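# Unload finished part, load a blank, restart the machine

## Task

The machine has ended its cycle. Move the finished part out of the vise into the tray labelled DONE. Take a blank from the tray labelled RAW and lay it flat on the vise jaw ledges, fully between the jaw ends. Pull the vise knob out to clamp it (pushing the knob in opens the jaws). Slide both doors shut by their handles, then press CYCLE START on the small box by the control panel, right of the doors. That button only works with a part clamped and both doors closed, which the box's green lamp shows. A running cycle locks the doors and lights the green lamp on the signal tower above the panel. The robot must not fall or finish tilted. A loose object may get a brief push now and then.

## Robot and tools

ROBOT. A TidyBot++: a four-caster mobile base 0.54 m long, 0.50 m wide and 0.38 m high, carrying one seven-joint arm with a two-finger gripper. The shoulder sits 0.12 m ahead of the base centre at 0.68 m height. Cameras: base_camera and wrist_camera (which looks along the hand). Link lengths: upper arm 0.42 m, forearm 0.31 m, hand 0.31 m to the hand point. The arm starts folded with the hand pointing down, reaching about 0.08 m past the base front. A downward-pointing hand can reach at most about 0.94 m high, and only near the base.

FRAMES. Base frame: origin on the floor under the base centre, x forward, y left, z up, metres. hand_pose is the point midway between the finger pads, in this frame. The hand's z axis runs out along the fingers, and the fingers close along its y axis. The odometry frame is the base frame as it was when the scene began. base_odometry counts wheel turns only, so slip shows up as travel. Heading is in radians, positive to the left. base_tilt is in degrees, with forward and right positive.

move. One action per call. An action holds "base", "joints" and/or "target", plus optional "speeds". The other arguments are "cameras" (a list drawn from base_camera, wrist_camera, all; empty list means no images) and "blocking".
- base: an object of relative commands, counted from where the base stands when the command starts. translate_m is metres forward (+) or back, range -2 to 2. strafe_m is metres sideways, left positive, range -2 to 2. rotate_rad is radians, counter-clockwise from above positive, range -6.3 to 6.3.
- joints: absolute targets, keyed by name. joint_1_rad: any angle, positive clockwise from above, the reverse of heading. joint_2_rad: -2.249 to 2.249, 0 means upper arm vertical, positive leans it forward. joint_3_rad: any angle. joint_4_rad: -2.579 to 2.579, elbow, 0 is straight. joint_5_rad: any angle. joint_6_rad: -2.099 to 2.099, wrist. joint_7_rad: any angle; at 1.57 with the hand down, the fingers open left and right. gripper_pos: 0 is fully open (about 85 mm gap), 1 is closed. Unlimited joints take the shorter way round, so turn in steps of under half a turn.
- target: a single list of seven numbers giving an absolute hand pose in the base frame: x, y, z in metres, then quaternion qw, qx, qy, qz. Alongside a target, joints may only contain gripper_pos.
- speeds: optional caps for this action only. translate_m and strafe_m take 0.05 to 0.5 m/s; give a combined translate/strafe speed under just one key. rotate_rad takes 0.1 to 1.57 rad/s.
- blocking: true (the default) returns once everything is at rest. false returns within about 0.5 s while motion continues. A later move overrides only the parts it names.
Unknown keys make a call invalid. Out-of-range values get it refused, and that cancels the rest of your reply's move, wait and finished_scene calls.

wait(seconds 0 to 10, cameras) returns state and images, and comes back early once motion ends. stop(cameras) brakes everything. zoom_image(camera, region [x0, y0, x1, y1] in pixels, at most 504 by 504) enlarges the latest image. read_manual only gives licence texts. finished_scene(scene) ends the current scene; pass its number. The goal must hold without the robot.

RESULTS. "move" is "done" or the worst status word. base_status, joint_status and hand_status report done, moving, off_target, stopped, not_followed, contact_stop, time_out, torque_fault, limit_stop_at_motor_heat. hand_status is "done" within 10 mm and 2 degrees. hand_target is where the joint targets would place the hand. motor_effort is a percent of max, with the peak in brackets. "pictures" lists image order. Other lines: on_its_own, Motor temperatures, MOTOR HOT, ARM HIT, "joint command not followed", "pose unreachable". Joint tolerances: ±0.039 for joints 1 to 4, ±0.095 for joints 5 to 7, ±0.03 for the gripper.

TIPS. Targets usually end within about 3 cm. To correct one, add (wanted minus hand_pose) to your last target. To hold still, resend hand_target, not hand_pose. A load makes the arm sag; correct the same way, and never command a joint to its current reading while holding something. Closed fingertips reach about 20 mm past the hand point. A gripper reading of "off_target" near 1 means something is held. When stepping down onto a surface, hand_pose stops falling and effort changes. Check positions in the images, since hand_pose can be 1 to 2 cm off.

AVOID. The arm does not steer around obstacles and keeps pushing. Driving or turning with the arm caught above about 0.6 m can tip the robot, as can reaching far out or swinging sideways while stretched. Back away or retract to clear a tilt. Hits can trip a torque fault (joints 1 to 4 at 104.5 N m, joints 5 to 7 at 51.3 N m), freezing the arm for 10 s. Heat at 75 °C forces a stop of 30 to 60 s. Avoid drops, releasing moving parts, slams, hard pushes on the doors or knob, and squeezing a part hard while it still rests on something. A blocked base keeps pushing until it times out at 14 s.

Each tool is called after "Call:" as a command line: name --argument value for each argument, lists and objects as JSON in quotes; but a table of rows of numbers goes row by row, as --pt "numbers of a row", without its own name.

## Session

Call:
move

Scene clock: 0.00 s.
Motor temperatures (°C): [38 40 40 43 43 45 44]
base_odometry: x=+0.000 y=+0.000 heading=+0.000
base_tilt: forward=-0.1 right=-0.3
base_status: not commanded
joint_positions: joint_1_rad=+0.007 joint_2_rad=-0.378 joint_3_rad=+3.107 joint_4_rad=-2.548 joint_5_rad=-0.050 joint_6_rad=-0.847 joint_7_rad=+1.603 gripper_pos=+0.000
joint_status: not commanded
motor_effort: joint_1_rad=+0 joint_2_rad=+0 joint_3_rad=+0 joint_4_rad=+16 joint_5_rad=+0 joint_6_rad=+1 joint_7_rad=+1
hand_pose: x=+0.2614 y=+0.0154 z=+0.5866 quat_wxyz=(-0.013, +0.998, +0.014, +0.062) (m; base frame)
hand_target: x=+0.2602 y=+0.0153 z=+0.5858 quat_wxyz=(-0.013, +0.998, +0.014, +0.061) (m; base frame)
hand_status: not commanded
pictures: base_camera, wrist_camera
Images, in order (width x height): base_camera 644x364, wrist_camera 644x476.

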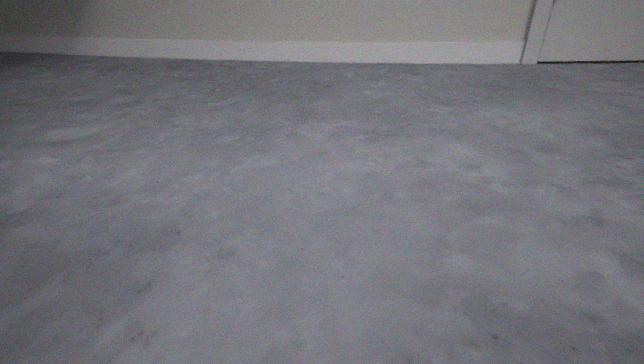

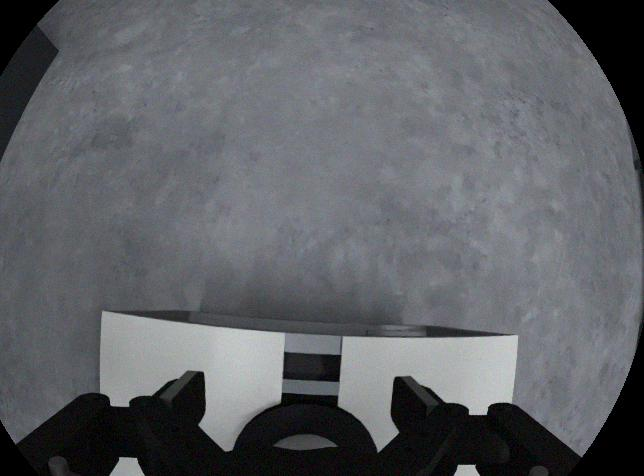

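Call:
move --joints '{"joint_1_rad":-1.3,"joint_2_rad":-0.5,"joint_3_rad":3.14,"joint_4_rad":-1.9,"joint_5_rad":-0.04,"joint_6_rad":-0.3,"joint_7_rad":1.57,"gripper_pos":1}' --cameras '["wrist_camera"]'

Call:
move --joints '{"joint_1_rad":1.3}' --cameras '["wrist_camera"]'

Scene clock: 4.80 s.
Motor temperatures (°C): [38 40 40 43 43 45 44]
move: done
base_odometry: x=+0.000 y=+0.000 heading=+0.000
base_tilt: forward=-0.1 right=-0.3
base_status: not commanded
joint_positions: joint_1_rad=-1.283 joint_2_rad=-0.483 joint_3_rad=+3.116 joint_4_rad=-1.907 joint_5_rad=-0.050 joint_6_rad=-0.359 joint_7_rad=+1.603 gripper_pos=+0.999
joint_status: all done
motor_effort: joint_1_rad=+0(2) joint_2_rad=-4(6) joint_3_rad=+0(2) joint_4_rad=+23(23) joint_5_rad=+0(2) joint_6_rad=+9(9) joint_7_rad=+1(2)
hand_pose: x=+0.2184 y=+0.4079 z=+1.0348 quat_wxyz=(-0.387, +0.616, +0.475, +0.495) (m; base frame)
hand_target: x=+0.2248 y=+0.4031 z=+1.0645 quat_wxyz=(-0.413, +0.604, +0.447, +0.515) (m; base frame)
hand_status: not commanded
pictures: wrist_camera
Images, in order (width x height): wrist_camera 644x476.

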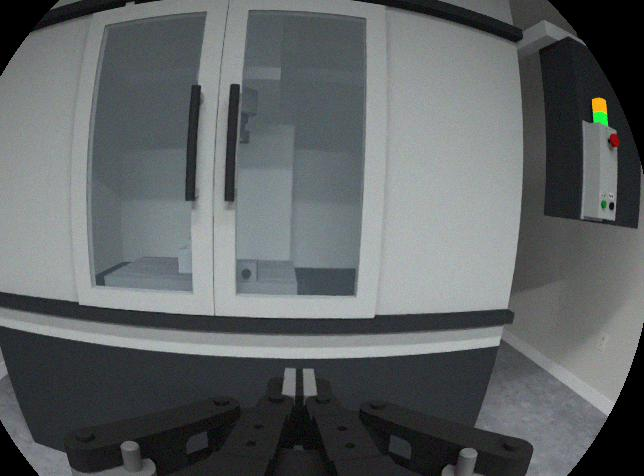

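Scene clock: 8.33 s.
Motor temperatures (°C): [38 40 40 43 43 45 44]
move: done
base_odometry: x=+0.000 y=+0.000 heading=+0.000
base_tilt: forward=-0.1 right=-0.3
base_status: not commanded
joint_positions: joint_1_rad=+1.283 joint_2_rad=-0.483 joint_3_rad=+3.120 joint_4_rad=-1.907 joint_5_rad=-0.050 joint_6_rad=-0.355 joint_7_rad=+1.603 gripper_pos=+0.999
joint_status: all done
motor_effort: joint_1_rad=+0(1) joint_2_rad=-4(5) joint_3_rad=+0(1) joint_4_rad=+23(24) joint_5_rad=+0(1) joint_6_rad=+8(9) joint_7_rad=+0(1)
hand_pose: x=+0.2557 y=-0.3973 z=+1.0360 quat_wxyz=(+0.366, +0.629, -0.456, +0.512) (m; base frame)
hand_target: x=+0.2362 y=-0.4000 z=+1.0645 quat_wxyz=(+0.385, +0.592, -0.463, +0.536) (m; base frame)
hand_status: not commanded
pictures: wrist_camera
Images, in order (width x height): wrist_camera 644x476.

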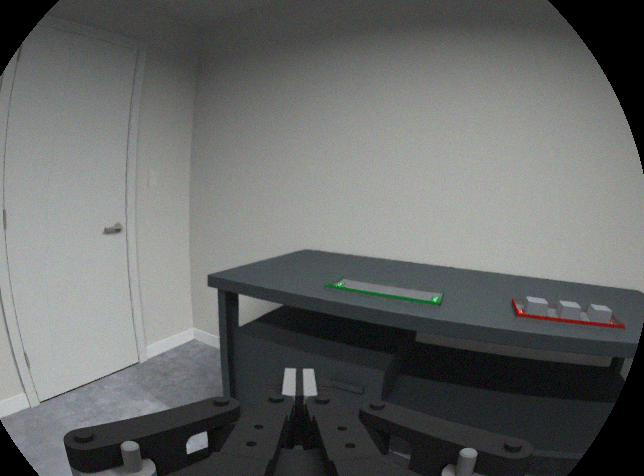

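Call:
zoom_image --camera "wrist_camera" --region '[310, 240, 640, 360]'

Scaled by 1.527.

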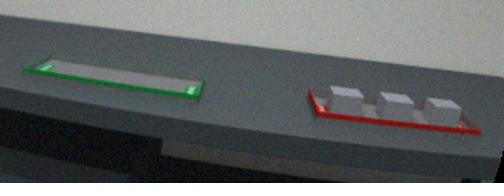

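Call:
move --joints '{"joint_1_rad":0.01,"joint_3_rad":3.14,"joint_2_rad":-0.6,"joint_4_rad":-1.76,"joint_6_rad":-0.5}' --base '{"rotate_rad":1.2}' --cameras '["wrist_camera"]'

Scene clock: 13.30 s.
Motor temperatures (°C): [38 40 40 43 43 45 44]
move: done
base_odometry: x=+0.000 y=+0.000 heading=+1.199
base_tilt: forward=-0.1 right=-0.3
base_status: done
joint_positions: joint_1_rad=+0.027 joint_2_rad=-0.581 joint_3_rad=+3.126 joint_4_rad=-1.770 joint_5_rad=-0.050 joint_6_rad=-0.432 joint_7_rad=+1.603 gripper_pos=+0.999
joint_status: all done
motor_effort: joint_1_rad=+0(2) joint_2_rad=+0(7) joint_3_rad=+0(3) joint_4_rad=+22(24) joint_5_rad=+0(1) joint_6_rad=+9(10) joint_7_rad=+1(1)
hand_pose: x=+0.4905 y=+0.0067 z=+1.1352 quat_wxyz=(-0.004, +0.724, +0.001, +0.689) (m; base frame)
hand_target: x=+0.4797 y=+0.0046 z=+1.1270 quat_wxyz=(-0.016, +0.738, -0.010, +0.675) (m; base frame)
hand_status: not commanded
pictures: wrist_camera
Images, in order (width x height): wrist_camera 644x476.

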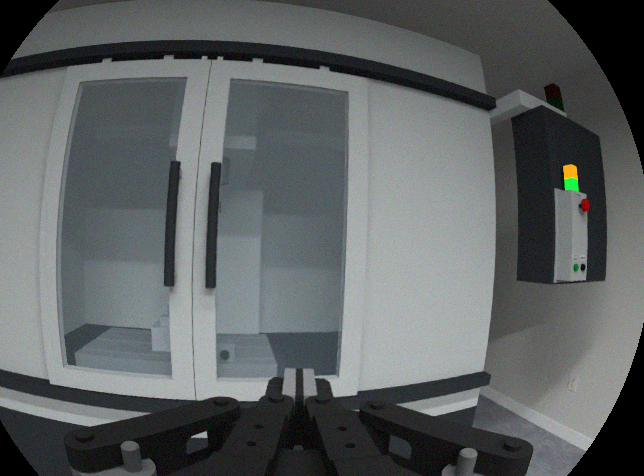

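Call:
move --base '{"rotate_rad":0.21}' --joints '{"joint_1_rad":0.0}' --cameras '["wrist_camera","base_camera"]'

Scene clock: 16.53 s.
Motor temperatures (°C): [38 40 40 43 43 45 44]
move: done
base_odometry: x=+0.000 y=+0.000 heading=+1.409
base_tilt: forward=-0.1 right=-0.3
base_status: done
joint_positions: joint_1_rad=+0.013 joint_2_rad=-0.581 joint_3_rad=+3.128 joint_4_rad=-1.769 joint_5_rad=-0.050 joint_6_rad=-0.433 joint_7_rad=+1.603 gripper_pos=+0.999
joint_status: all done
motor_effort: joint_1_rad=+0(1) joint_2_rad=+0(1) joint_3_rad=+0(1) joint_4_rad=+22(23) joint_5_rad=+1(1) joint_6_rad=+9(9) joint_7_rad=+1(1)
hand_pose: x=+0.4903 y=+0.0110 z=+1.1351 quat_wxyz=(-0.009, +0.725, +0.005, +0.689) (m; base frame)
hand_target: x=+0.4796 y=+0.0082 z=+1.1270 quat_wxyz=(-0.019, +0.738, -0.006, +0.675) (m; base frame)
hand_status: not commanded
pictures: base_camera, wrist_camera
Images, in order (width x height): base_camera 644x364, wrist_camera 644x476.

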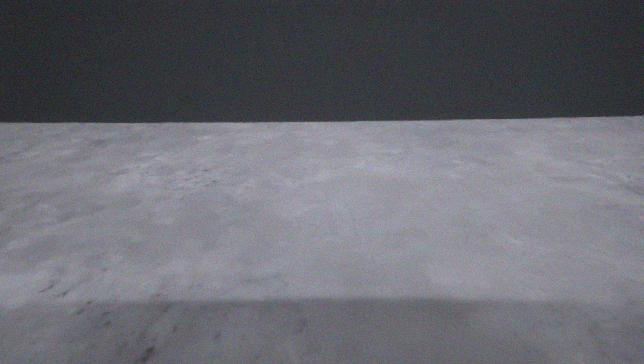

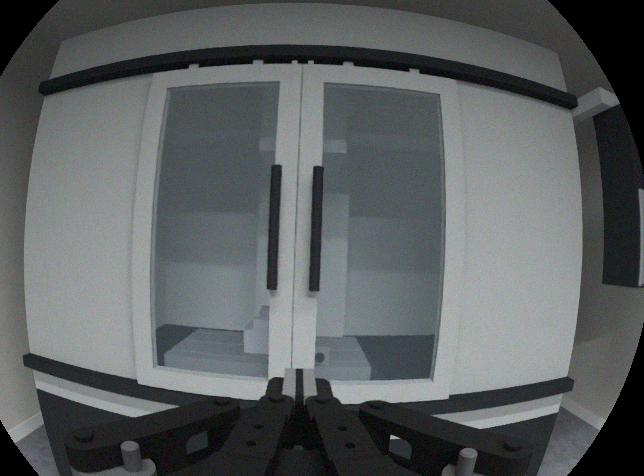

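Call:
move --base '{"rotate_rad":0.033}' --cameras '[]'

Call:
move --base '{"translate_m":0.58,"strafe_m":0.048}' --cameras '["wrist_camera","base_camera"]'

Scene clock: 19.80 s.
Motor temperatures (°C): [38 40 40 43 43 45 44]
move: done
base_odometry: x=+0.000 y=+0.000 heading=+1.441
base_tilt: forward=-0.1 right=-0.3
base_status: done
joint_positions: joint_1_rad=+0.011 joint_2_rad=-0.581 joint_3_rad=+3.128 joint_4_rad=-1.769 joint_5_rad=-0.050 joint_6_rad=-0.434 joint_7_rad=+1.603 gripper_pos=+0.999
joint_status: not commanded
motor_effort: joint_1_rad=+0(1) joint_2_rad=+0(1) joint_3_rad=+0(2) joint_4_rad=+22(23) joint_5_rad=+0(1) joint_6_rad=+9(9) joint_7_rad=+1(1)
hand_pose: x=+0.4902 y=+0.0113 z=+1.1352 quat_wxyz=(-0.009, +0.725, +0.005, +0.689) (m; base frame)
hand_target: x=+0.4796 y=+0.0082 z=+1.1270 quat_wxyz=(-0.019, +0.738, -0.006, +0.675) (m; base frame)
hand_status: not commanded
pictures: none
No camera images: "cameras" was empty.

Scene clock: 22.33 s.
Motor temperatures (°C): [38 40 40 43 43 45 44]
move: done
base_odometry: x=+0.028 y=+0.581 heading=+1.442
base_tilt: forward=-0.1 right=-0.3
base_status: done
joint_positions: joint_1_rad=+0.011 joint_2_rad=-0.595 joint_3_rad=+3.128 joint_4_rad=-1.767 joint_5_rad=-0.050 joint_6_rad=-0.436 joint_7_rad=+1.603 gripper_pos=+0.999
joint_status: not commanded
motor_effort: joint_1_rad=+0(0) joint_2_rad=+0(4) joint_3_rad=+0(1) joint_4_rad=+21(23) joint_5_rad=+1(1) joint_6_rad=+9(9) joint_7_rad=+1(1)
hand_pose: x=+0.4838 y=+0.0114 z=+1.1411 quat_wxyz=(-0.009, +0.720, +0.005, +0.694) (m; base frame)
hand_target: x=+0.4796 y=+0.0082 z=+1.1270 quat_wxyz=(-0.019, +0.738, -0.006, +0.675) (m; base frame)
hand_status: not commanded
pictures: base_camera, wrist_camera
Images, in order (width x height): base_camera 644x364, wrist_camera 644x476.

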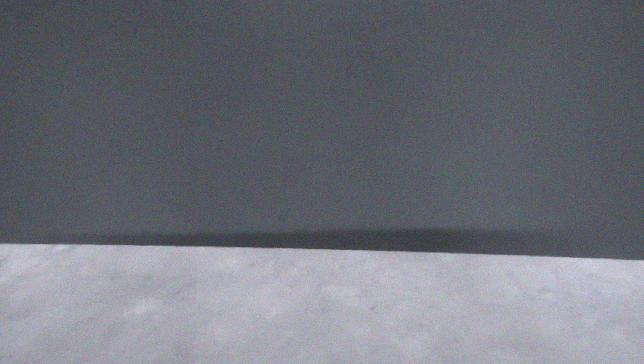

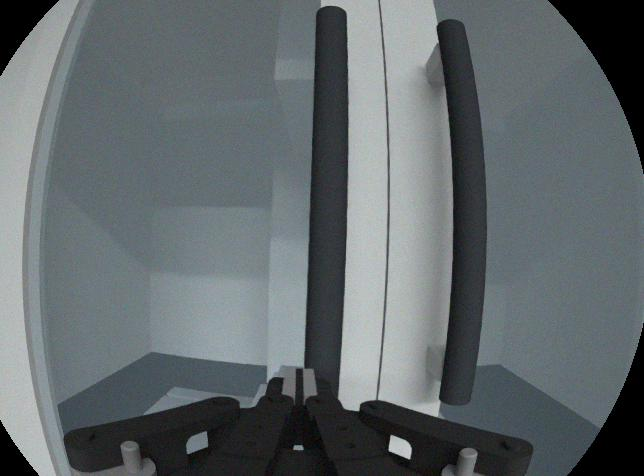

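Call:
move --base '{"rotate_rad":-0.07}' --cameras '[]'

Call:
move --base '{"strafe_m":-0.024}' --cameras '["base_camera","wrist_camera"]'

Scene clock: 26.43 s.
Motor temperatures (°C): [38 40 40 43 43 45 44]
move: done
base_odometry: x=+0.028 y=+0.582 heading=+1.372
base_tilt: forward=-0.1 right=-0.3
base_status: done
joint_positions: joint_1_rad=+0.011 joint_2_rad=-0.595 joint_3_rad=+3.131 joint_4_rad=-1.767 joint_5_rad=-0.050 joint_6_rad=-0.436 joint_7_rad=+1.603 gripper_pos=+0.999
joint_status: not commanded
motor_effort: joint_1_rad=+0(1) joint_2_rad=+0(1) joint_3_rad=+0(2) joint_4_rad=+21(23) joint_5_rad=+1(1) joint_6_rad=+9(9) joint_7_rad=+0(1)
hand_pose: x=+0.4839 y=+0.0102 z=+1.1411 quat_wxyz=(-0.009, +0.720, +0.004, +0.694) (m; base frame)
hand_target: x=+0.4796 y=+0.0082 z=+1.1270 quat_wxyz=(-0.019, +0.738, -0.006, +0.675) (m; base frame)
hand_status: not commanded
pictures: none
No camera images: "cameras" was empty.

Scene clock: 27.23 s.
Motor temperatures (°C): [38 40 40 43 43 45 44]
move: done
base_odometry: x=+0.051 y=+0.577 heading=+1.372
base_tilt: forward=-0.1 right=-0.3
base_status: done
joint_positions: joint_1_rad=+0.011 joint_2_rad=-0.595 joint_3_rad=+3.135 joint_4_rad=-1.766 joint_5_rad=-0.050 joint_6_rad=-0.436 joint_7_rad=+1.603 gripper_pos=+0.999
joint_status: not commanded
motor_effort: joint_1_rad=+0(1) joint_2_rad=+1(3) joint_3_rad=+0(3) joint_4_rad=+23(23) joint_5_rad=+1(1) joint_6_rad=+9(9) joint_7_rad=+0(1)
hand_pose: x=+0.4839 y=+0.0079 z=+1.1412 quat_wxyz=(-0.009, +0.720, +0.002, +0.694) (m; base frame)
hand_target: x=+0.4796 y=+0.0082 z=+1.1270 quat_wxyz=(-0.019, +0.738, -0.006, +0.675) (m; base frame)
hand_status: not commanded
pictures: base_camera, wrist_camera
Images, in order (width x height): base_camera 644x364, wrist_camera 644x476.

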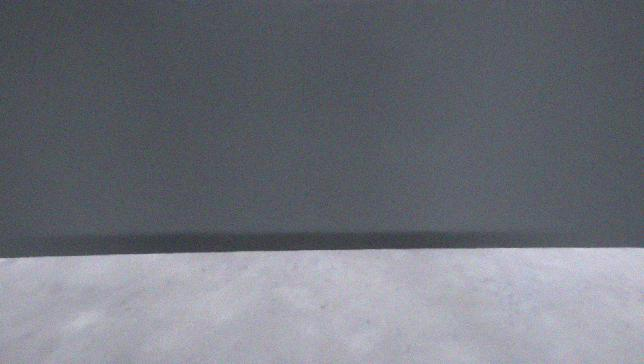

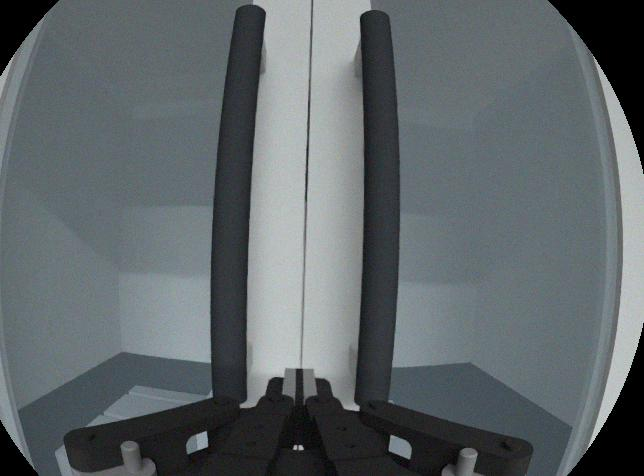

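Call:
move --base '{"translate_m":0.09}' --speeds '{"translate_m":0.2}' --cameras '["wrist_camera","base_camera"]'

Scene clock: 30.93 s.
Motor temperatures (°C): [38 40 40 43 43 45 44]
move: done
base_odometry: x=+0.069 y=+0.666 heading=+1.372
base_tilt: forward=-0.1 right=-0.3
base_status: done
joint_positions: joint_1_rad=+0.011 joint_2_rad=-0.593 joint_3_rad=+3.135 joint_4_rad=-1.766 joint_5_rad=-0.050 joint_6_rad=-0.436 joint_7_rad=+1.603 gripper_pos=+0.999
joint_status: not commanded
motor_effort: joint_1_rad=+0(1) joint_2_rad=+1(5) joint_3_rad=+0(3) joint_4_rad=+22(23) joint_5_rad=+0(1) joint_6_rad=+9(9) joint_7_rad=+1(1)
hand_pose: x=+0.4845 y=+0.0079 z=+1.1408 quat_wxyz=(-0.009, +0.720, +0.002, +0.694) (m; base frame)
hand_target: x=+0.4796 y=+0.0082 z=+1.1270 quat_wxyz=(-0.019, +0.738, -0.006, +0.675) (m; base frame)
hand_status: not commanded
pictures: base_camera, wrist_camera
Images, in order (width x height): base_camera 644x364, wrist_camera 644x476.

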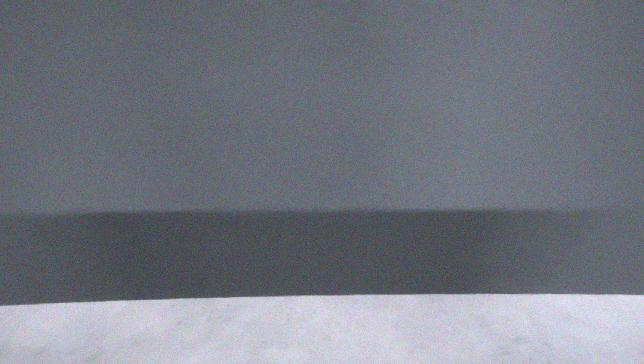

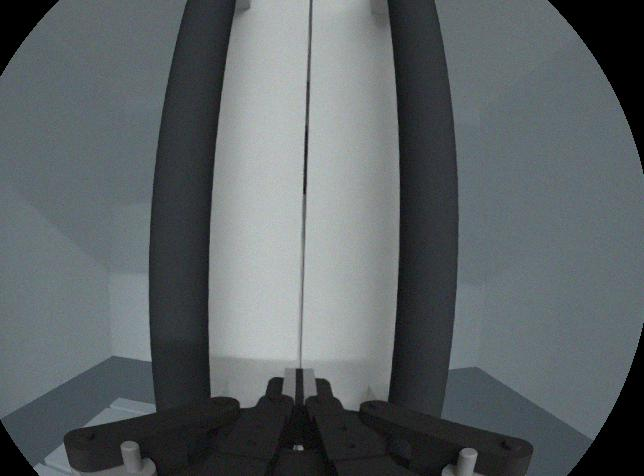

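Call:
move --base '{"translate_m":-0.008,"strafe_m":-0.2}' --speeds '{"strafe_m":0.12}' --cameras '["wrist_camera"]'

Scene clock: 34.00 s.
Motor temperatures (°C): [38 40 40 43 43 45 44]
move: done
base_odometry: x=+0.263 y=+0.618 heading=+1.372
base_tilt: forward=-0.1 right=-0.3
base_status: done
joint_positions: joint_1_rad=-0.051 joint_2_rad=-0.591 joint_3_rad=+3.066 joint_4_rad=-1.762 joint_5_rad=-0.060 joint_6_rad=-0.442 joint_7_rad=+1.603 gripper_pos=+0.999
joint_status: not commanded
motor_effort: joint_1_rad=+8(14) joint_2_rad=+1(5) joint_3_rad=+14(22) joint_4_rad=+22(23) joint_5_rad=+5(9) joint_6_rad=+10(10) joint_7_rad=+1(1)
hand_pose: x=+0.4795 y=+0.0702 z=+1.1388 quat_wxyz=(-0.041, +0.720, +0.057, +0.690) (m; base frame)
hand_target: x=+0.4796 y=+0.0082 z=+1.1270 quat_wxyz=(-0.019, +0.738, -0.006, +0.675) (m; base frame)
hand_status: not commanded
pictures: wrist_camera
Images, in order (width x height): wrist_camera 644x476.

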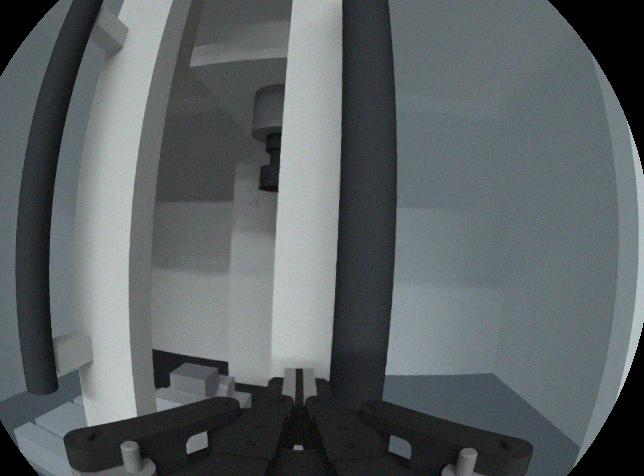

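Call:
move --base '{"strafe_m":-0.25}' --speeds '{"strafe_m":0.15}' --cameras '["wrist_camera","base_camera"]'

Scene clock: 36.77 s.
Motor temperatures (°C): [38 40 40 43 43 45 44]
move: done
base_odometry: x=+0.508 y=+0.569 heading=+1.372
base_tilt: forward=-0.1 right=-0.3
base_status: done
joint_positions: joint_1_rad=-0.055 joint_2_rad=-0.598 joint_3_rad=+3.060 joint_4_rad=-1.759 joint_5_rad=-0.068 joint_6_rad=-0.455 joint_7_rad=+1.603 gripper_pos=+0.999
joint_status: not commanded
motor_effort: joint_1_rad=+8(15) joint_2_rad=+3(5) joint_3_rad=+14(25) joint_4_rad=+23(24) joint_5_rad=+5(10) joint_6_rad=+11(12) joint_7_rad=+0(1)
hand_pose: x=+0.4747 y=+0.0758 z=+1.1387 quat_wxyz=(-0.046, +0.721, +0.060, +0.688) (m; base frame)
hand_target: x=+0.4796 y=+0.0082 z=+1.1270 quat_wxyz=(-0.019, +0.738, -0.006, +0.675) (m; base frame)
hand_status: not commanded
pictures: base_camera, wrist_camera
Images, in order (width x height): base_camera 644x364, wrist_camera 644x476.

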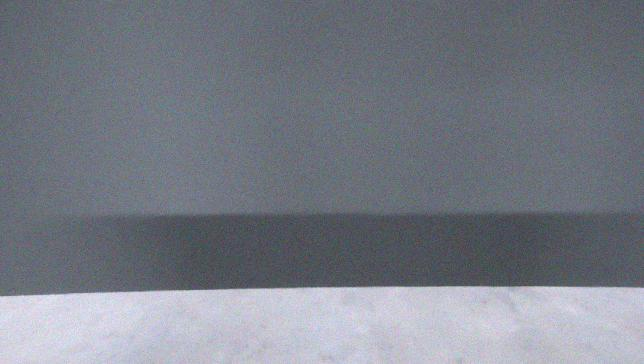

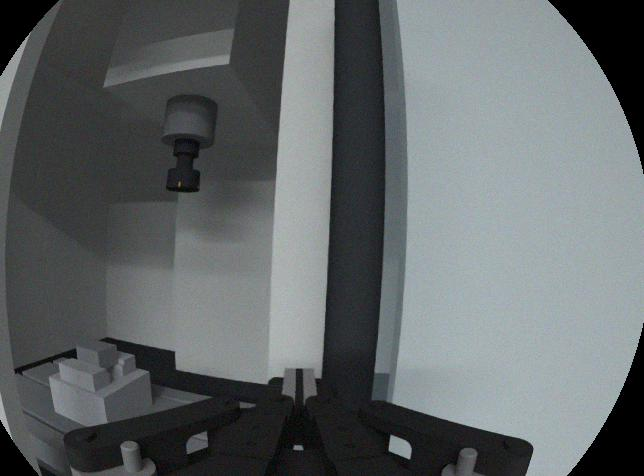

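Call:
move --base '{"strafe_m":0.1,"rotate_rad":0.015}' --speeds '{"strafe_m":0.25}' --cameras '[]'

Call:
move --base '{"translate_m":-0.14}' --cameras '[]'

Call:
move --base '{"strafe_m":0.33}' --cameras '["wrist_camera"]'

Scene clock: 39.87 s.
Motor temperatures (°C): [38 40 40 43 43 45 44]
move: done
base_odometry: x=+0.410 y=+0.589 heading=+1.388
base_tilt: forward=-0.1 right=-0.3
base_status: done
joint_positions: joint_1_rad=-0.009 joint_2_rad=-0.601 joint_3_rad=+3.131 joint_4_rad=-1.758 joint_5_rad=-0.065 joint_6_rad=-0.460 joint_7_rad=+1.603 gripper_pos=+0.999
joint_status: not commanded
motor_effort: joint_1_rad=+0(8) joint_2_rad=+1(6) joint_3_rad=+0(13) joint_4_rad=+21(25) joint_5_rad=+0(5) joint_6_rad=+9(13) joint_7_rad=+0(1)
hand_pose: x=+0.4793 y=+0.0195 z=+1.1412 quat_wxyz=(-0.023, +0.723, +0.009, +0.691) (m; base frame)
hand_target: x=+0.4796 y=+0.0082 z=+1.1270 quat_wxyz=(-0.019, +0.738, -0.006, +0.675) (m; base frame)
hand_status: not commanded
pictures: none
No camera images: "cameras" was empty.

Scene clock: 41.27 s.
Motor temperatures (°C): [38 40 40 43 43 45 44]
move: done
base_odometry: x=+0.384 y=+0.451 heading=+1.388
base_tilt: forward=-0.1 right=-0.3
base_status: done
joint_positions: joint_1_rad=-0.009 joint_2_rad=-0.606 joint_3_rad=+3.131 joint_4_rad=-1.758 joint_5_rad=-0.065 joint_6_rad=-0.460 joint_7_rad=+1.603 gripper_pos=+0.999
joint_status: not commanded
motor_effort: joint_1_rad=+0(1) joint_2_rad=+1(5) joint_3_rad=+0(1) joint_4_rad=+21(23) joint_5_rad=+1(1) joint_6_rad=+9(9) joint_7_rad=+1(1)
hand_pose: x=+0.4768 y=+0.0195 z=+1.1431 quat_wxyz=(-0.023, +0.721, +0.009, +0.693) (m; base frame)
hand_target: x=+0.4796 y=+0.0082 z=+1.1270 quat_wxyz=(-0.019, +0.738, -0.006, +0.675) (m; base frame)
hand_status: not commanded
pictures: none
No camera images: "cameras" was empty.

Scene clock: 43.23 s.
Motor temperatures (°C): [38 40 40 43 43 45 44]
move: done
base_odometry: x=+0.060 y=+0.510 heading=+1.389
base_tilt: forward=-0.1 right=-0.3
base_status: done
joint_positions: joint_1_rad=-0.009 joint_2_rad=-0.606 joint_3_rad=+3.132 joint_4_rad=-1.758 joint_5_rad=-0.065 joint_6_rad=-0.460 joint_7_rad=+1.603 gripper_pos=+0.999
joint_status: not commanded
motor_effort: joint_1_rad=+0(1) joint_2_rad=+1(3) joint_3_rad=+0(3) joint_4_rad=+21(23) joint_5_rad=+1(1) joint_6_rad=+9(9) joint_7_rad=+0(1)
hand_pose: x=+0.4769 y=+0.0190 z=+1.1431 quat_wxyz=(-0.023, +0.721, +0.009, +0.693) (m; base frame)
hand_target: x=+0.4796 y=+0.0082 z=+1.1270 quat_wxyz=(-0.019, +0.738, -0.006, +0.675) (m; base frame)
hand_status: not commanded
pictures: wrist_camera
Images, in order (width x height): wrist_camera 644x476.

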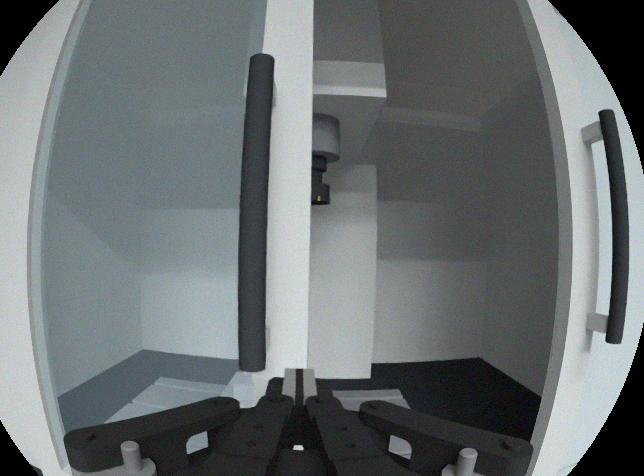

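Call:
move --base '{"translate_m":0.147,"strafe_m":-0.01}' --speeds '{"translate_m":0.25}' --cameras '["wrist_camera"]'

Call:
move --base '{"strafe_m":0.46}' --speeds '{"strafe_m":0.15}' --cameras '["wrist_camera"]'

Scene clock: 45.10 s.
Motor temperatures (°C): [38 40 40 43 43 45 44]
move: done
base_odometry: x=+0.096 y=+0.653 heading=+1.389
base_tilt: forward=-0.1 right=-0.3
base_status: done
joint_positions: joint_1_rad=-0.009 joint_2_rad=-0.599 joint_3_rad=+3.132 joint_4_rad=-1.758 joint_5_rad=-0.065 joint_6_rad=-0.460 joint_7_rad=+1.603 gripper_pos=+0.999
joint_status: not commanded
motor_effort: joint_1_rad=+0(0) joint_2_rad=+1(5) joint_3_rad=+0(1) joint_4_rad=+22(23) joint_5_rad=+0(1) joint_6_rad=+9(9) joint_7_rad=+1(1)
hand_pose: x=+0.4801 y=+0.0190 z=+1.1406 quat_wxyz=(-0.023, +0.723, +0.009, +0.690) (m; base frame)
hand_target: x=+0.4796 y=+0.0082 z=+1.1270 quat_wxyz=(-0.019, +0.738, -0.006, +0.675) (m; base frame)
hand_status: not commanded
pictures: wrist_camera
Images, in order (width x height): wrist_camera 644x476.

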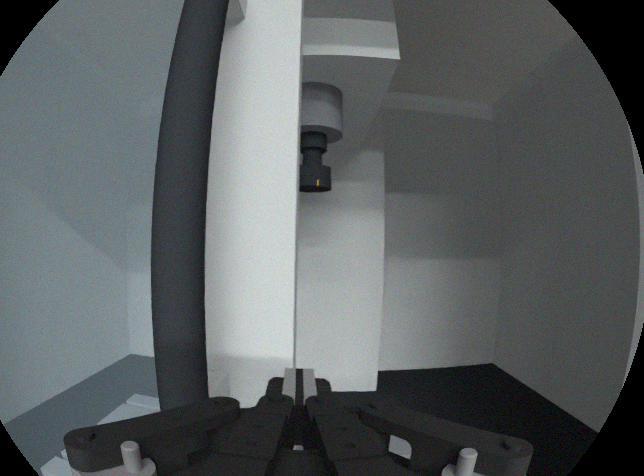

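Scene clock: 48.87 s.
Motor temperatures (°C): [38 40 40 43 43 45 44]
move: done
base_odometry: x=-0.357 y=+0.737 heading=+1.389
base_tilt: forward=-0.1 right=-0.3
base_status: done
joint_positions: joint_1_rad=+0.052 joint_2_rad=-0.594 joint_3_rad=+3.215 joint_4_rad=-1.750 joint_5_rad=-0.016 joint_6_rad=-0.465 joint_7_rad=+1.603 gripper_pos=+0.999
joint_status: not commanded
motor_effort: joint_1_rad=-8(14) joint_2_rad=+1(5) joint_3_rad=-14(25) joint_4_rad=+25(26) joint_5_rad=-5(9) joint_6_rad=+11(12) joint_7_rad=+0(1)
hand_pose: x=+0.4796 y=-0.0562 z=+1.1409 quat_wxyz=(+0.028, +0.724, -0.046, +0.688) (m; base frame)
hand_target: x=+0.4796 y=+0.0082 z=+1.1270 quat_wxyz=(-0.019, +0.738, -0.006, +0.675) (m; base frame)
hand_status: not commanded
pictures: wrist_camera
Images, in order (width x height): wrist_camera 644x476.

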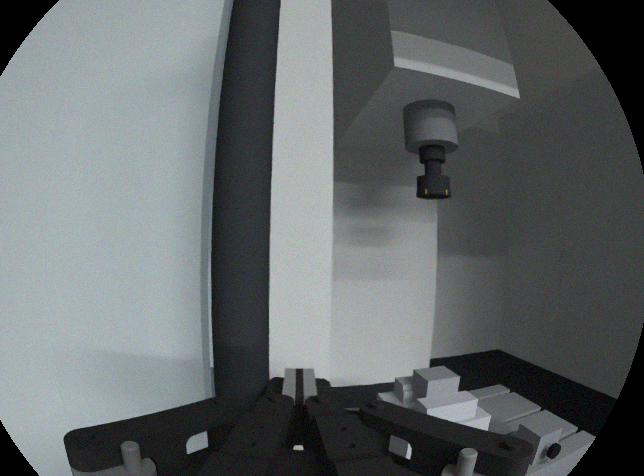

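Call:
move --base '{"strafe_m":-0.1}' --speeds '{"strafe_m":0.25}' --cameras '[]'

Call:
move --base '{"translate_m":-0.16}' --cameras '[]'

Call:
move --base '{"strafe_m":-0.4}' --joints '{"joint_1_rad":-0.01,"joint_2_rad":-0.323,"joint_4_rad":-2.237,"joint_6_rad":0.02,"joint_5_rad":-0.04,"joint_3_rad":3.14,"joint_7_rad":1.57}' --cameras '["wrist_camera"]'

Scene clock: 51.03 s.
Motor temperatures (°C): [38 40 40 43 43 45 44]
move: done
base_odometry: x=-0.258 y=+0.719 heading=+1.390
base_tilt: forward=-0.1 right=-0.3
base_status: done
joint_positions: joint_1_rad=+0.008 joint_2_rad=-0.595 joint_3_rad=+3.148 joint_4_rad=-1.750 joint_5_rad=-0.020 joint_6_rad=-0.466 joint_7_rad=+1.603 gripper_pos=+0.999
joint_status: not commanded
motor_effort: joint_1_rad=+0(9) joint_2_rad=+1(3) joint_3_rad=-1(15) joint_4_rad=+22(26) joint_5_rad=+0(5) joint_6_rad=+9(13) joint_7_rad=+0(1)
hand_pose: x=+0.4816 y=-0.0024 z=+1.1417 quat_wxyz=(+0.005, +0.725, +0.002, +0.689) (m; base frame)
hand_target: x=+0.4796 y=+0.0082 z=+1.1270 quat_wxyz=(-0.019, +0.738, -0.006, +0.675) (m; base frame)
hand_status: not commanded
pictures: none
No camera images: "cameras" was empty.

Scene clock: 52.60 s.
Motor temperatures (°C): [38 40 40 43 43 44 44]
move: done
base_odometry: x=-0.287 y=+0.561 heading=+1.391
base_tilt: forward=-0.1 right=-0.3
base_status: done
joint_positions: joint_1_rad=+0.008 joint_2_rad=-0.604 joint_3_rad=+3.148 joint_4_rad=-1.750 joint_5_rad=-0.020 joint_6_rad=-0.466 joint_7_rad=+1.603 gripper_pos=+0.999
joint_status: not commanded
motor_effort: joint_1_rad=+0(1) joint_2_rad=+1(5) joint_3_rad=+0(1) joint_4_rad=+21(23) joint_5_rad=+0(1) joint_6_rad=+9(9) joint_7_rad=+1(1)
hand_pose: x=+0.4778 y=-0.0023 z=+1.1447 quat_wxyz=(+0.005, +0.722, +0.002, +0.692) (m; base frame)
hand_target: x=+0.4796 y=+0.0082 z=+1.1270 quat_wxyz=(-0.019, +0.738, -0.006, +0.675) (m; base frame)
hand_status: not commanded
pictures: none
No camera images: "cameras" was empty.

Scene clock: 54.73 s.
Motor temperatures (°C): [38 40 40 43 43 45 44]
move: done
base_odometry: x=+0.107 y=+0.489 heading=+1.390
base_tilt: forward=-0.1 right=-0.3
base_status: done
joint_positions: joint_1_rad=+0.006 joint_2_rad=-0.336 joint_3_rad=+3.147 joint_4_rad=-2.211 joint_5_rad=-0.020 joint_6_rad=-0.036 joint_7_rad=+1.603 gripper_pos=+0.999
joint_status: all done
motor_effort: joint_1_rad=+0(1) joint_2_rad=-9(10) joint_3_rad=+0(4) joint_4_rad=+21(25) joint_5_rad=+0(2) joint_6_rad=+8(9) joint_7_rad=+0(2)
hand_pose: x=+0.5736 y=-0.0039 z=+0.8804 quat_wxyz=(+0.006, +0.817, +0.000, +0.577) (m; base frame)
hand_target: x=+0.5766 y=+0.0065 z=+0.8762 quat_wxyz=(-0.015, +0.812, -0.012, +0.584) (m; base frame)
hand_status: not commanded
pictures: wrist_camera
Images, in order (width x height): wrist_camera 644x476.

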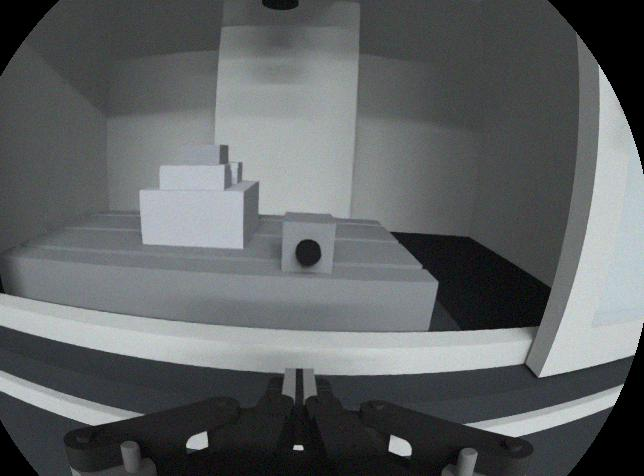

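Call:
move --base '{"translate_m":0.17}' --speeds '{"translate_m":0.25}' --cameras '["wrist_camera"]'

Scene clock: 57.17 s.
Motor temperatures (°C): [38 40 40 43 43 45 44]
move: done
base_odometry: x=+0.138 y=+0.657 heading=+1.389
base_tilt: forward=-0.1 right=-0.3
base_status: done
joint_positions: joint_1_rad=+0.006 joint_2_rad=-0.329 joint_3_rad=+3.147 joint_4_rad=-2.212 joint_5_rad=-0.020 joint_6_rad=-0.033 joint_7_rad=+1.603 gripper_pos=+0.999
joint_status: not commanded
motor_effort: joint_1_rad=+0(1) joint_2_rad=-10(11) joint_3_rad=+0(1) joint_4_rad=+22(23) joint_5_rad=+0(1) joint_6_rad=+8(9) joint_7_rad=+1(1)
hand_pose: x=+0.5751 y=-0.0039 z=+0.8779 quat_wxyz=(+0.006, +0.818, +0.000, +0.575) (m; base frame)
hand_target: x=+0.5766 y=+0.0065 z=+0.8762 quat_wxyz=(-0.015, +0.812, -0.012, +0.584) (m; base frame)
hand_status: not commanded
pictures: wrist_camera
Images, in order (width x height): wrist_camera 644x476.

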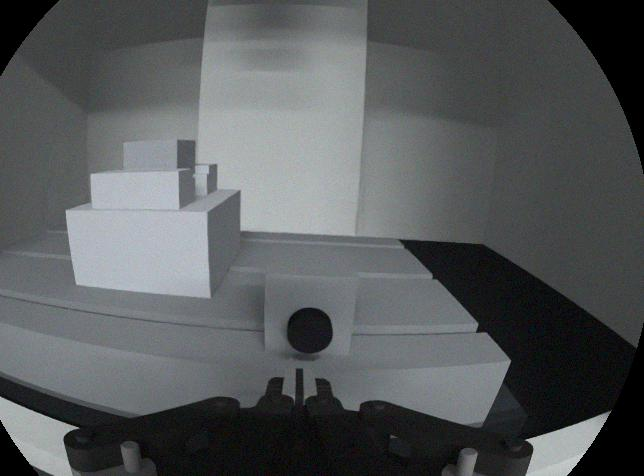

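Call:
move --base '{"translate_m":0.06,"strafe_m":-0.006}' --joints '{"joint_4_rad":-2.262}' --speeds '{"translate_m":0.15}' --cameras '["wrist_camera"]'

Call:
move --base '{"translate_m":0.03}' --speeds '{"translate_m":0.05}' --cameras '["wrist_camera"]'

Scene clock: 60.63 s.
Motor temperatures (°C): [38 40 40 43 43 45 44]
move: done
base_odometry: x=+0.154 y=+0.715 heading=+1.390
base_tilt: forward=-0.1 right=-0.3
base_status: done
joint_positions: joint_1_rad=+0.004 joint_2_rad=-0.336 joint_3_rad=+3.147 joint_4_rad=-2.250 joint_5_rad=-0.020 joint_6_rad=-0.030 joint_7_rad=+1.603 gripper_pos=+0.999
joint_status: all done
motor_effort: joint_1_rad=+0(1) joint_2_rad=-6(11) joint_3_rad=+0(2) joint_4_rad=+23(27) joint_5_rad=+1(1) joint_6_rad=+9(13) joint_7_rad=+0(1)
hand_pose: x=+0.5662 y=-0.0029 z=+0.8599 quat_wxyz=(+0.005, +0.826, +0.001, +0.564) (m; base frame)
hand_target: x=+0.5713 y=+0.0064 z=+0.8615 quat_wxyz=(-0.014, +0.819, -0.012, +0.574) (m; base frame)
hand_status: not commanded
pictures: wrist_camera
Images, in order (width x height): wrist_camera 644x476.

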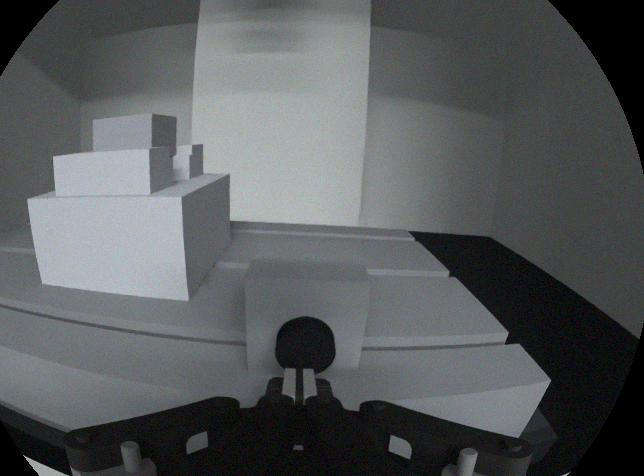

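Scene clock: 61.77 s.
Motor temperatures (°C): [38 40 40 43 43 45 44]
move: done
base_odometry: x=+0.160 y=+0.744 heading=+1.390
base_tilt: forward=-0.1 right=-0.3
base_status: done
joint_positions: joint_1_rad=+0.003 joint_2_rad=-0.404 joint_3_rad=+3.147 joint_4_rad=-2.302 joint_5_rad=-0.020 joint_6_rad=-0.030 joint_7_rad=+1.603 gripper_pos=+0.999
joint_status: not commanded
motor_effort: joint_1_rad=-2(3) joint_2_rad=+10(13) joint_3_rad=-2(3) joint_4_rad=+33(36) joint_5_rad=+0(1) joint_6_rad=+17(19) joint_7_rad=+1(1)
hand_pose: x=+0.5430 y=-0.0024 z=+0.8594 quat_wxyz=(+0.005, +0.821, +0.001, +0.571) (m; base frame)
hand_target: x=+0.5713 y=+0.0064 z=+0.8615 quat_wxyz=(-0.014, +0.819, -0.012, +0.574) (m; base frame)
hand_status: not commanded
pictures: wrist_camera
Images, in order (width x height): wrist_camera 644x476.

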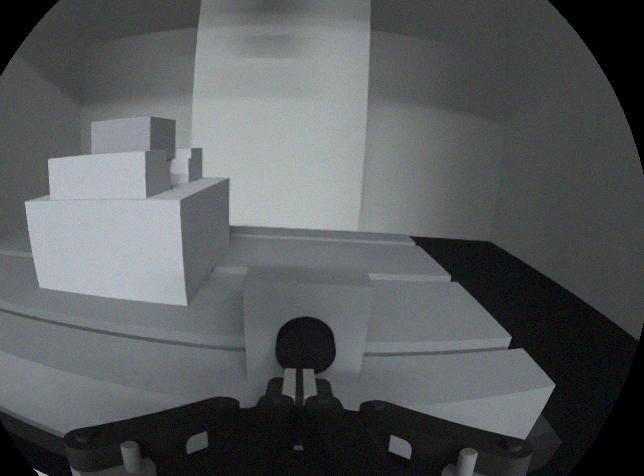

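Call:
move --base '{"translate_m":-0.05}' --joints '{"joint_4_rad":-2.225}' --cameras '[]'

Call:
move --base '{"translate_m":0.03}' --speeds '{"translate_m":0.1}' --cameras '["wrist_camera"]'

Scene clock: 63.67 s.
Motor temperatures (°C): [38 40 40 43 43 45 44]
move: done
base_odometry: x=+0.150 y=+0.694 heading=+1.390
base_tilt: forward=-0.1 right=-0.3
base_status: done
joint_positions: joint_1_rad=+0.000 joint_2_rad=-0.325 joint_3_rad=+3.147 joint_4_rad=-2.222 joint_5_rad=-0.020 joint_6_rad=-0.006 joint_7_rad=+1.603 gripper_pos=+0.999
joint_status: all done
motor_effort: joint_1_rad=+0(3) joint_2_rad=-9(11) joint_3_rad=+0(3) joint_4_rad=+21(31) joint_5_rad=+0(1) joint_6_rad=+9(16) joint_7_rad=+0(1)
hand_pose: x=+0.5768 y=-0.0014 z=+0.8788 quat_wxyz=(+0.004, +0.814, +0.002, +0.581) (m; base frame)
hand_target: x=+0.5790 y=+0.0065 z=+0.8833 quat_wxyz=(-0.015, +0.808, -0.012, +0.589) (m; base frame)
hand_status: not commanded
pictures: none
No camera images: "cameras" was empty.

Scene clock: 64.50 s.
Motor temperatures (°C): [38 40 40 43 43 45 44]
move: done
base_odometry: x=+0.156 y=+0.724 heading=+1.390
base_tilt: forward=-0.1 right=-0.3
base_status: done
joint_positions: joint_1_rad=+0.000 joint_2_rad=-0.365 joint_3_rad=+3.147 joint_4_rad=-2.249 joint_5_rad=-0.020 joint_6_rad=-0.012 joint_7_rad=+1.603 gripper_pos=+0.999
joint_status: not commanded
motor_effort: joint_1_rad=-1(2) joint_2_rad=+1(9) joint_3_rad=-2(3) joint_4_rad=+27(34) joint_5_rad=+0(1) joint_6_rad=+13(17) joint_7_rad=+1(1)
hand_pose: x=+0.5631 y=-0.0013 z=+0.8787 quat_wxyz=(+0.004, +0.812, +0.002, +0.583) (m; base frame)
hand_target: x=+0.5790 y=+0.0065 z=+0.8833 quat_wxyz=(-0.015, +0.808, -0.012, +0.589) (m; base frame)
hand_status: not commanded
pictures: wrist_camera
Images, in order (width x height): wrist_camera 644x476.

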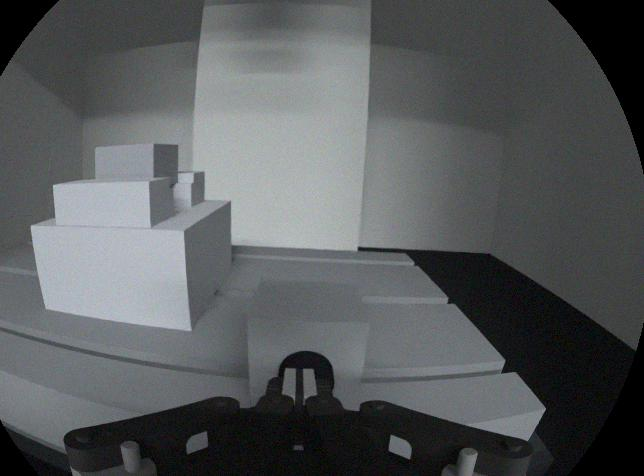

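Call:
move --base '{"translate_m":0.03}' --speeds '{"translate_m":0.05}' --cameras '["wrist_camera"]'

Scene clock: 69.00 s.
Motor temperatures (°C): [38 40 40 43 43 45 44]
move: done
base_odometry: x=+0.161 y=+0.752 heading=+1.390
base_tilt: forward=-0.2 right=-0.3
base_status: done
joint_positions: joint_1_rad=+0.000 joint_2_rad=-0.446 joint_3_rad=+3.147 joint_4_rad=-2.299 joint_5_rad=-0.020 joint_6_rad=-0.029 joint_7_rad=+1.603 gripper_pos=+0.999
joint_status: not commanded
motor_effort: joint_1_rad=-3(3) joint_2_rad=+18(22) joint_3_rad=-3(3) joint_4_rad=+40(44) joint_5_rad=+1(1) joint_6_rad=+23(25) joint_7_rad=+1(1)
hand_pose: x=+0.5358 y=-0.0010 z=+0.8783 quat_wxyz=(+0.004, +0.808, +0.003, +0.589) (m; base frame)
hand_target: x=+0.5790 y=+0.0065 z=+0.8833 quat_wxyz=(-0.015, +0.808, -0.012, +0.589) (m; base frame)
hand_status: not commanded
pictures: wrist_camera
Images, in order (width x height): wrist_camera 644x476.

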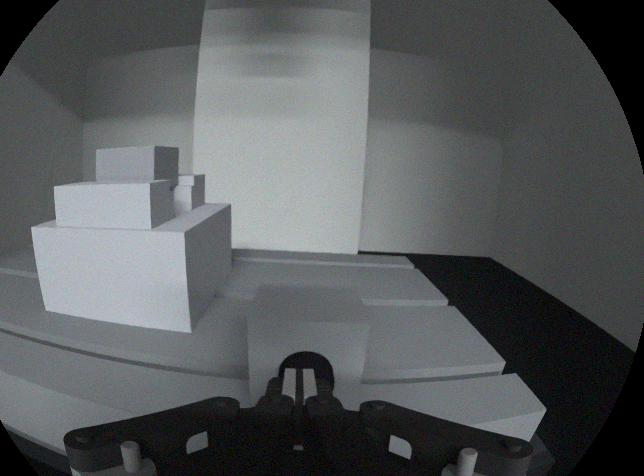

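Call:
zoom_image --camera "wrist_camera" --region '[220, 270, 400, 430]'

Scaled by 2.800.

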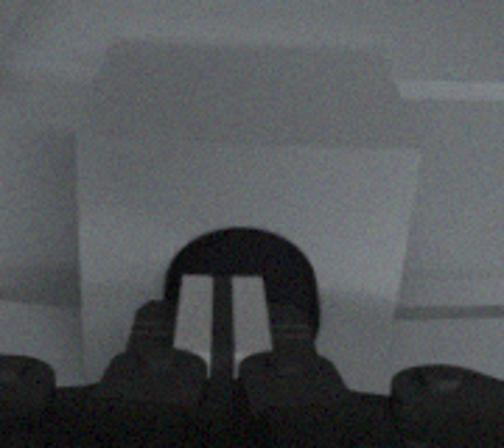

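Call:
move --base '{"translate_m":0.03}' --speeds '{"translate_m":0.05}' --cameras '["wrist_camera"]'

Scene clock: 72.87 s.
Motor temperatures (°C): [38 40 40 43 43 45 44]
move: time_out
base_odometry: x=+0.166 y=+0.778 heading=+1.387
base_tilt: forward=-0.2 right=-0.3
base_status: translate_m time_out (by the wheels' count: +0.026 of +0.030)
joint_positions: joint_1_rad=+0.003 joint_2_rad=-0.501 joint_3_rad=+3.147 joint_4_rad=-2.321 joint_5_rad=-0.020 joint_6_rad=-0.062 joint_7_rad=+1.603 gripper_pos=+0.999
joint_status: not commanded
motor_effort: joint_1_rad=-2(7) joint_2_rad=+31(35) joint_3_rad=-1(7) joint_4_rad=+44(49) joint_5_rad=+0(1) joint_6_rad=+28(32) joint_7_rad=+1(1)
hand_pose: x=+0.5179 y=-0.0019 z=+0.8782 quat_wxyz=(+0.004, +0.808, +0.001, +0.589) (m; base frame)
hand_target: x=+0.5790 y=+0.0065 z=+0.8833 quat_wxyz=(-0.015, +0.808, -0.012, +0.589) (m; base frame)
hand_status: not commanded
pictures: wrist_camera
Images, in order (width x height): wrist_camera 644x476.

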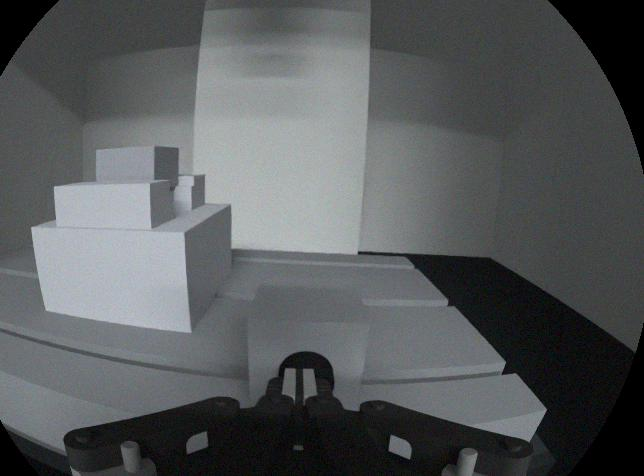

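Call:
move --base '{"translate_m":-0.13}' --cameras '["wrist_camera","base_camera"]'

Scene clock: 74.77 s.
Motor temperatures (°C): [38 40 40 43 43 45 44]
move: done
base_odometry: x=+0.142 y=+0.650 heading=+1.388
base_tilt: forward=-0.1 right=-0.3
base_status: done
joint_positions: joint_1_rad=-0.003 joint_2_rad=-0.321 joint_3_rad=+3.147 joint_4_rad=-2.217 joint_5_rad=-0.020 joint_6_rad=+0.003 joint_7_rad=+1.603 gripper_pos=+0.999
joint_status: not commanded
motor_effort: joint_1_rad=+0(3) joint_2_rad=-9(32) joint_3_rad=+0(3) joint_4_rad=+22(41) joint_5_rad=+0(1) joint_6_rad=+8(25) joint_7_rad=+0(1)
hand_pose: x=+0.5795 y=+0.0001 z=+0.8824 quat_wxyz=(+0.004, +0.811, +0.004, +0.585) (m; base frame)
hand_target: x=+0.5790 y=+0.0065 z=+0.8833 quat_wxyz=(-0.015, +0.808, -0.012, +0.589) (m; base frame)
hand_status: not commanded
pictures: base_camera, wrist_camera
Images, in order (width x height): base_camera 644x364, wrist_camera 644x476.

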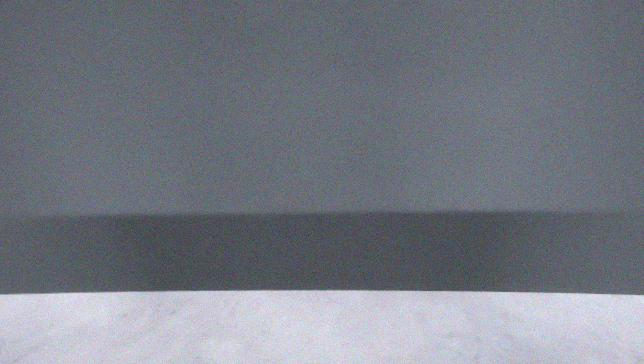

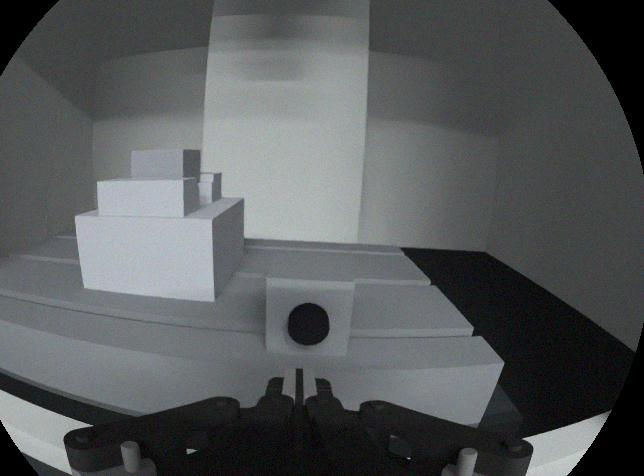

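Call:
zoom_image --camera "wrist_camera" --region '[60, 130, 380, 370]'

Scaled by 1.575.

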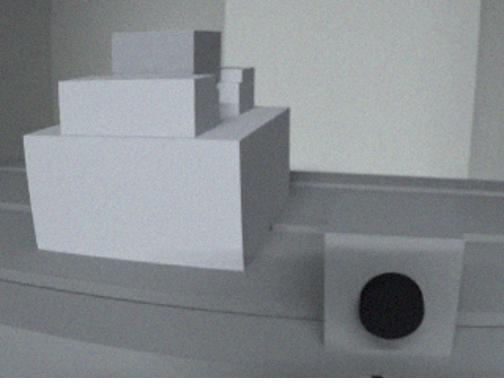

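Call:
move --base '{"translate_m":-0.08,"strafe_m":0.162}' --joints '{"joint_1_rad":0.0,"joint_2_rad":-0.5,"joint_3_rad":3.14,"joint_4_rad":-1.9,"joint_5_rad":-0.04,"joint_6_rad":-0.9,"gripper_pos":0}' --cameras '[]'

Call:
move --joints '{"joint_1_rad":0.0,"joint_2_rad":0.38,"joint_3_rad":3.14,"joint_4_rad":-0.46,"joint_5_rad":-0.04,"joint_6_rad":-1.7}' --cameras '["wrist_camera"]'

Scene clock: 81.07 s.
Motor temperatures (°C): [38 40 40 43 43 45 44]
move: done
base_odometry: x=-0.032 y=+0.600 heading=+1.389
base_tilt: forward=-0.1 right=-0.3
base_status: done
joint_positions: joint_1_rad=-0.003 joint_2_rad=-0.494 joint_3_rad=+3.146 joint_4_rad=-1.907 joint_5_rad=-0.020 joint_6_rad=-0.832 joint_7_rad=+1.603 gripper_pos=+0.000
joint_status: all done
motor_effort: joint_1_rad=+0(1) joint_2_rad=-3(11) joint_3_rad=+0(2) joint_4_rad=+21(24) joint_5_rad=+1(2) joint_6_rad=+7(9) joint_7_rad=+1(1)
hand_pose: x=+0.4733 y=+0.0052 z=+0.9071 quat_wxyz=(-0.003, +0.901, +0.011, +0.433) (m; base frame)
hand_target: x=+0.4591 y=+0.0118 z=+0.8973 quat_wxyz=(-0.019, +0.913, -0.005, +0.408) (m; base frame)
hand_status: not commanded
pictures: none
No camera images: "cameras" was empty.

Scene clock: 83.73 s.
Motor temperatures (°C): [38 40 40 43 43 45 44]
move: done
base_odometry: x=-0.032 y=+0.600 heading=+1.389
base_tilt: forward=-0.1 right=-0.3
base_status: not commanded
joint_positions: joint_1_rad=-0.003 joint_2_rad=+0.368 joint_3_rad=+3.146 joint_4_rad=-0.472 joint_5_rad=-0.020 joint_6_rad=-1.632 joint_7_rad=+1.603 gripper_pos=+0.000
joint_status: all done
motor_effort: joint_1_rad=+0(1) joint_2_rad=-30(31) joint_3_rad=-1(2) joint_4_rad=+16(23) joint_5_rad=+0(1) joint_6_rad=+6(8) joint_7_rad=+0(1)
hand_pose: x=+0.6975 y=+0.0076 z=+1.0403 quat_wxyz=(-0.003, +0.944, +0.019, +0.329) (m; base frame)
hand_target: x=+0.6851 y=+0.0143 z=+1.0260 quat_wxyz=(-0.019, +0.955, +0.009, +0.296) (m; base frame)
hand_status: not commanded
pictures: wrist_camera
Images, in order (width x height): wrist_camera 644x476.

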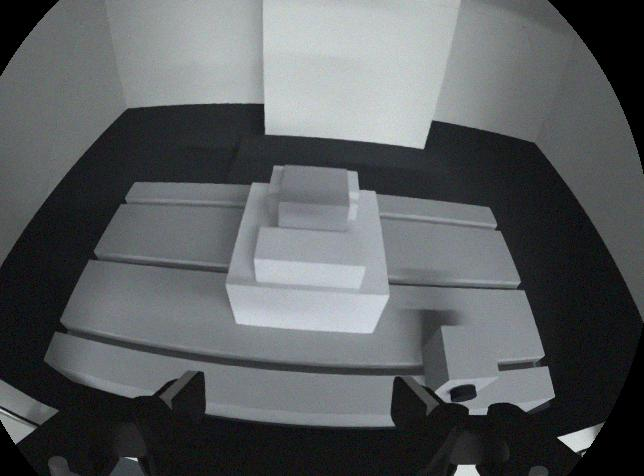

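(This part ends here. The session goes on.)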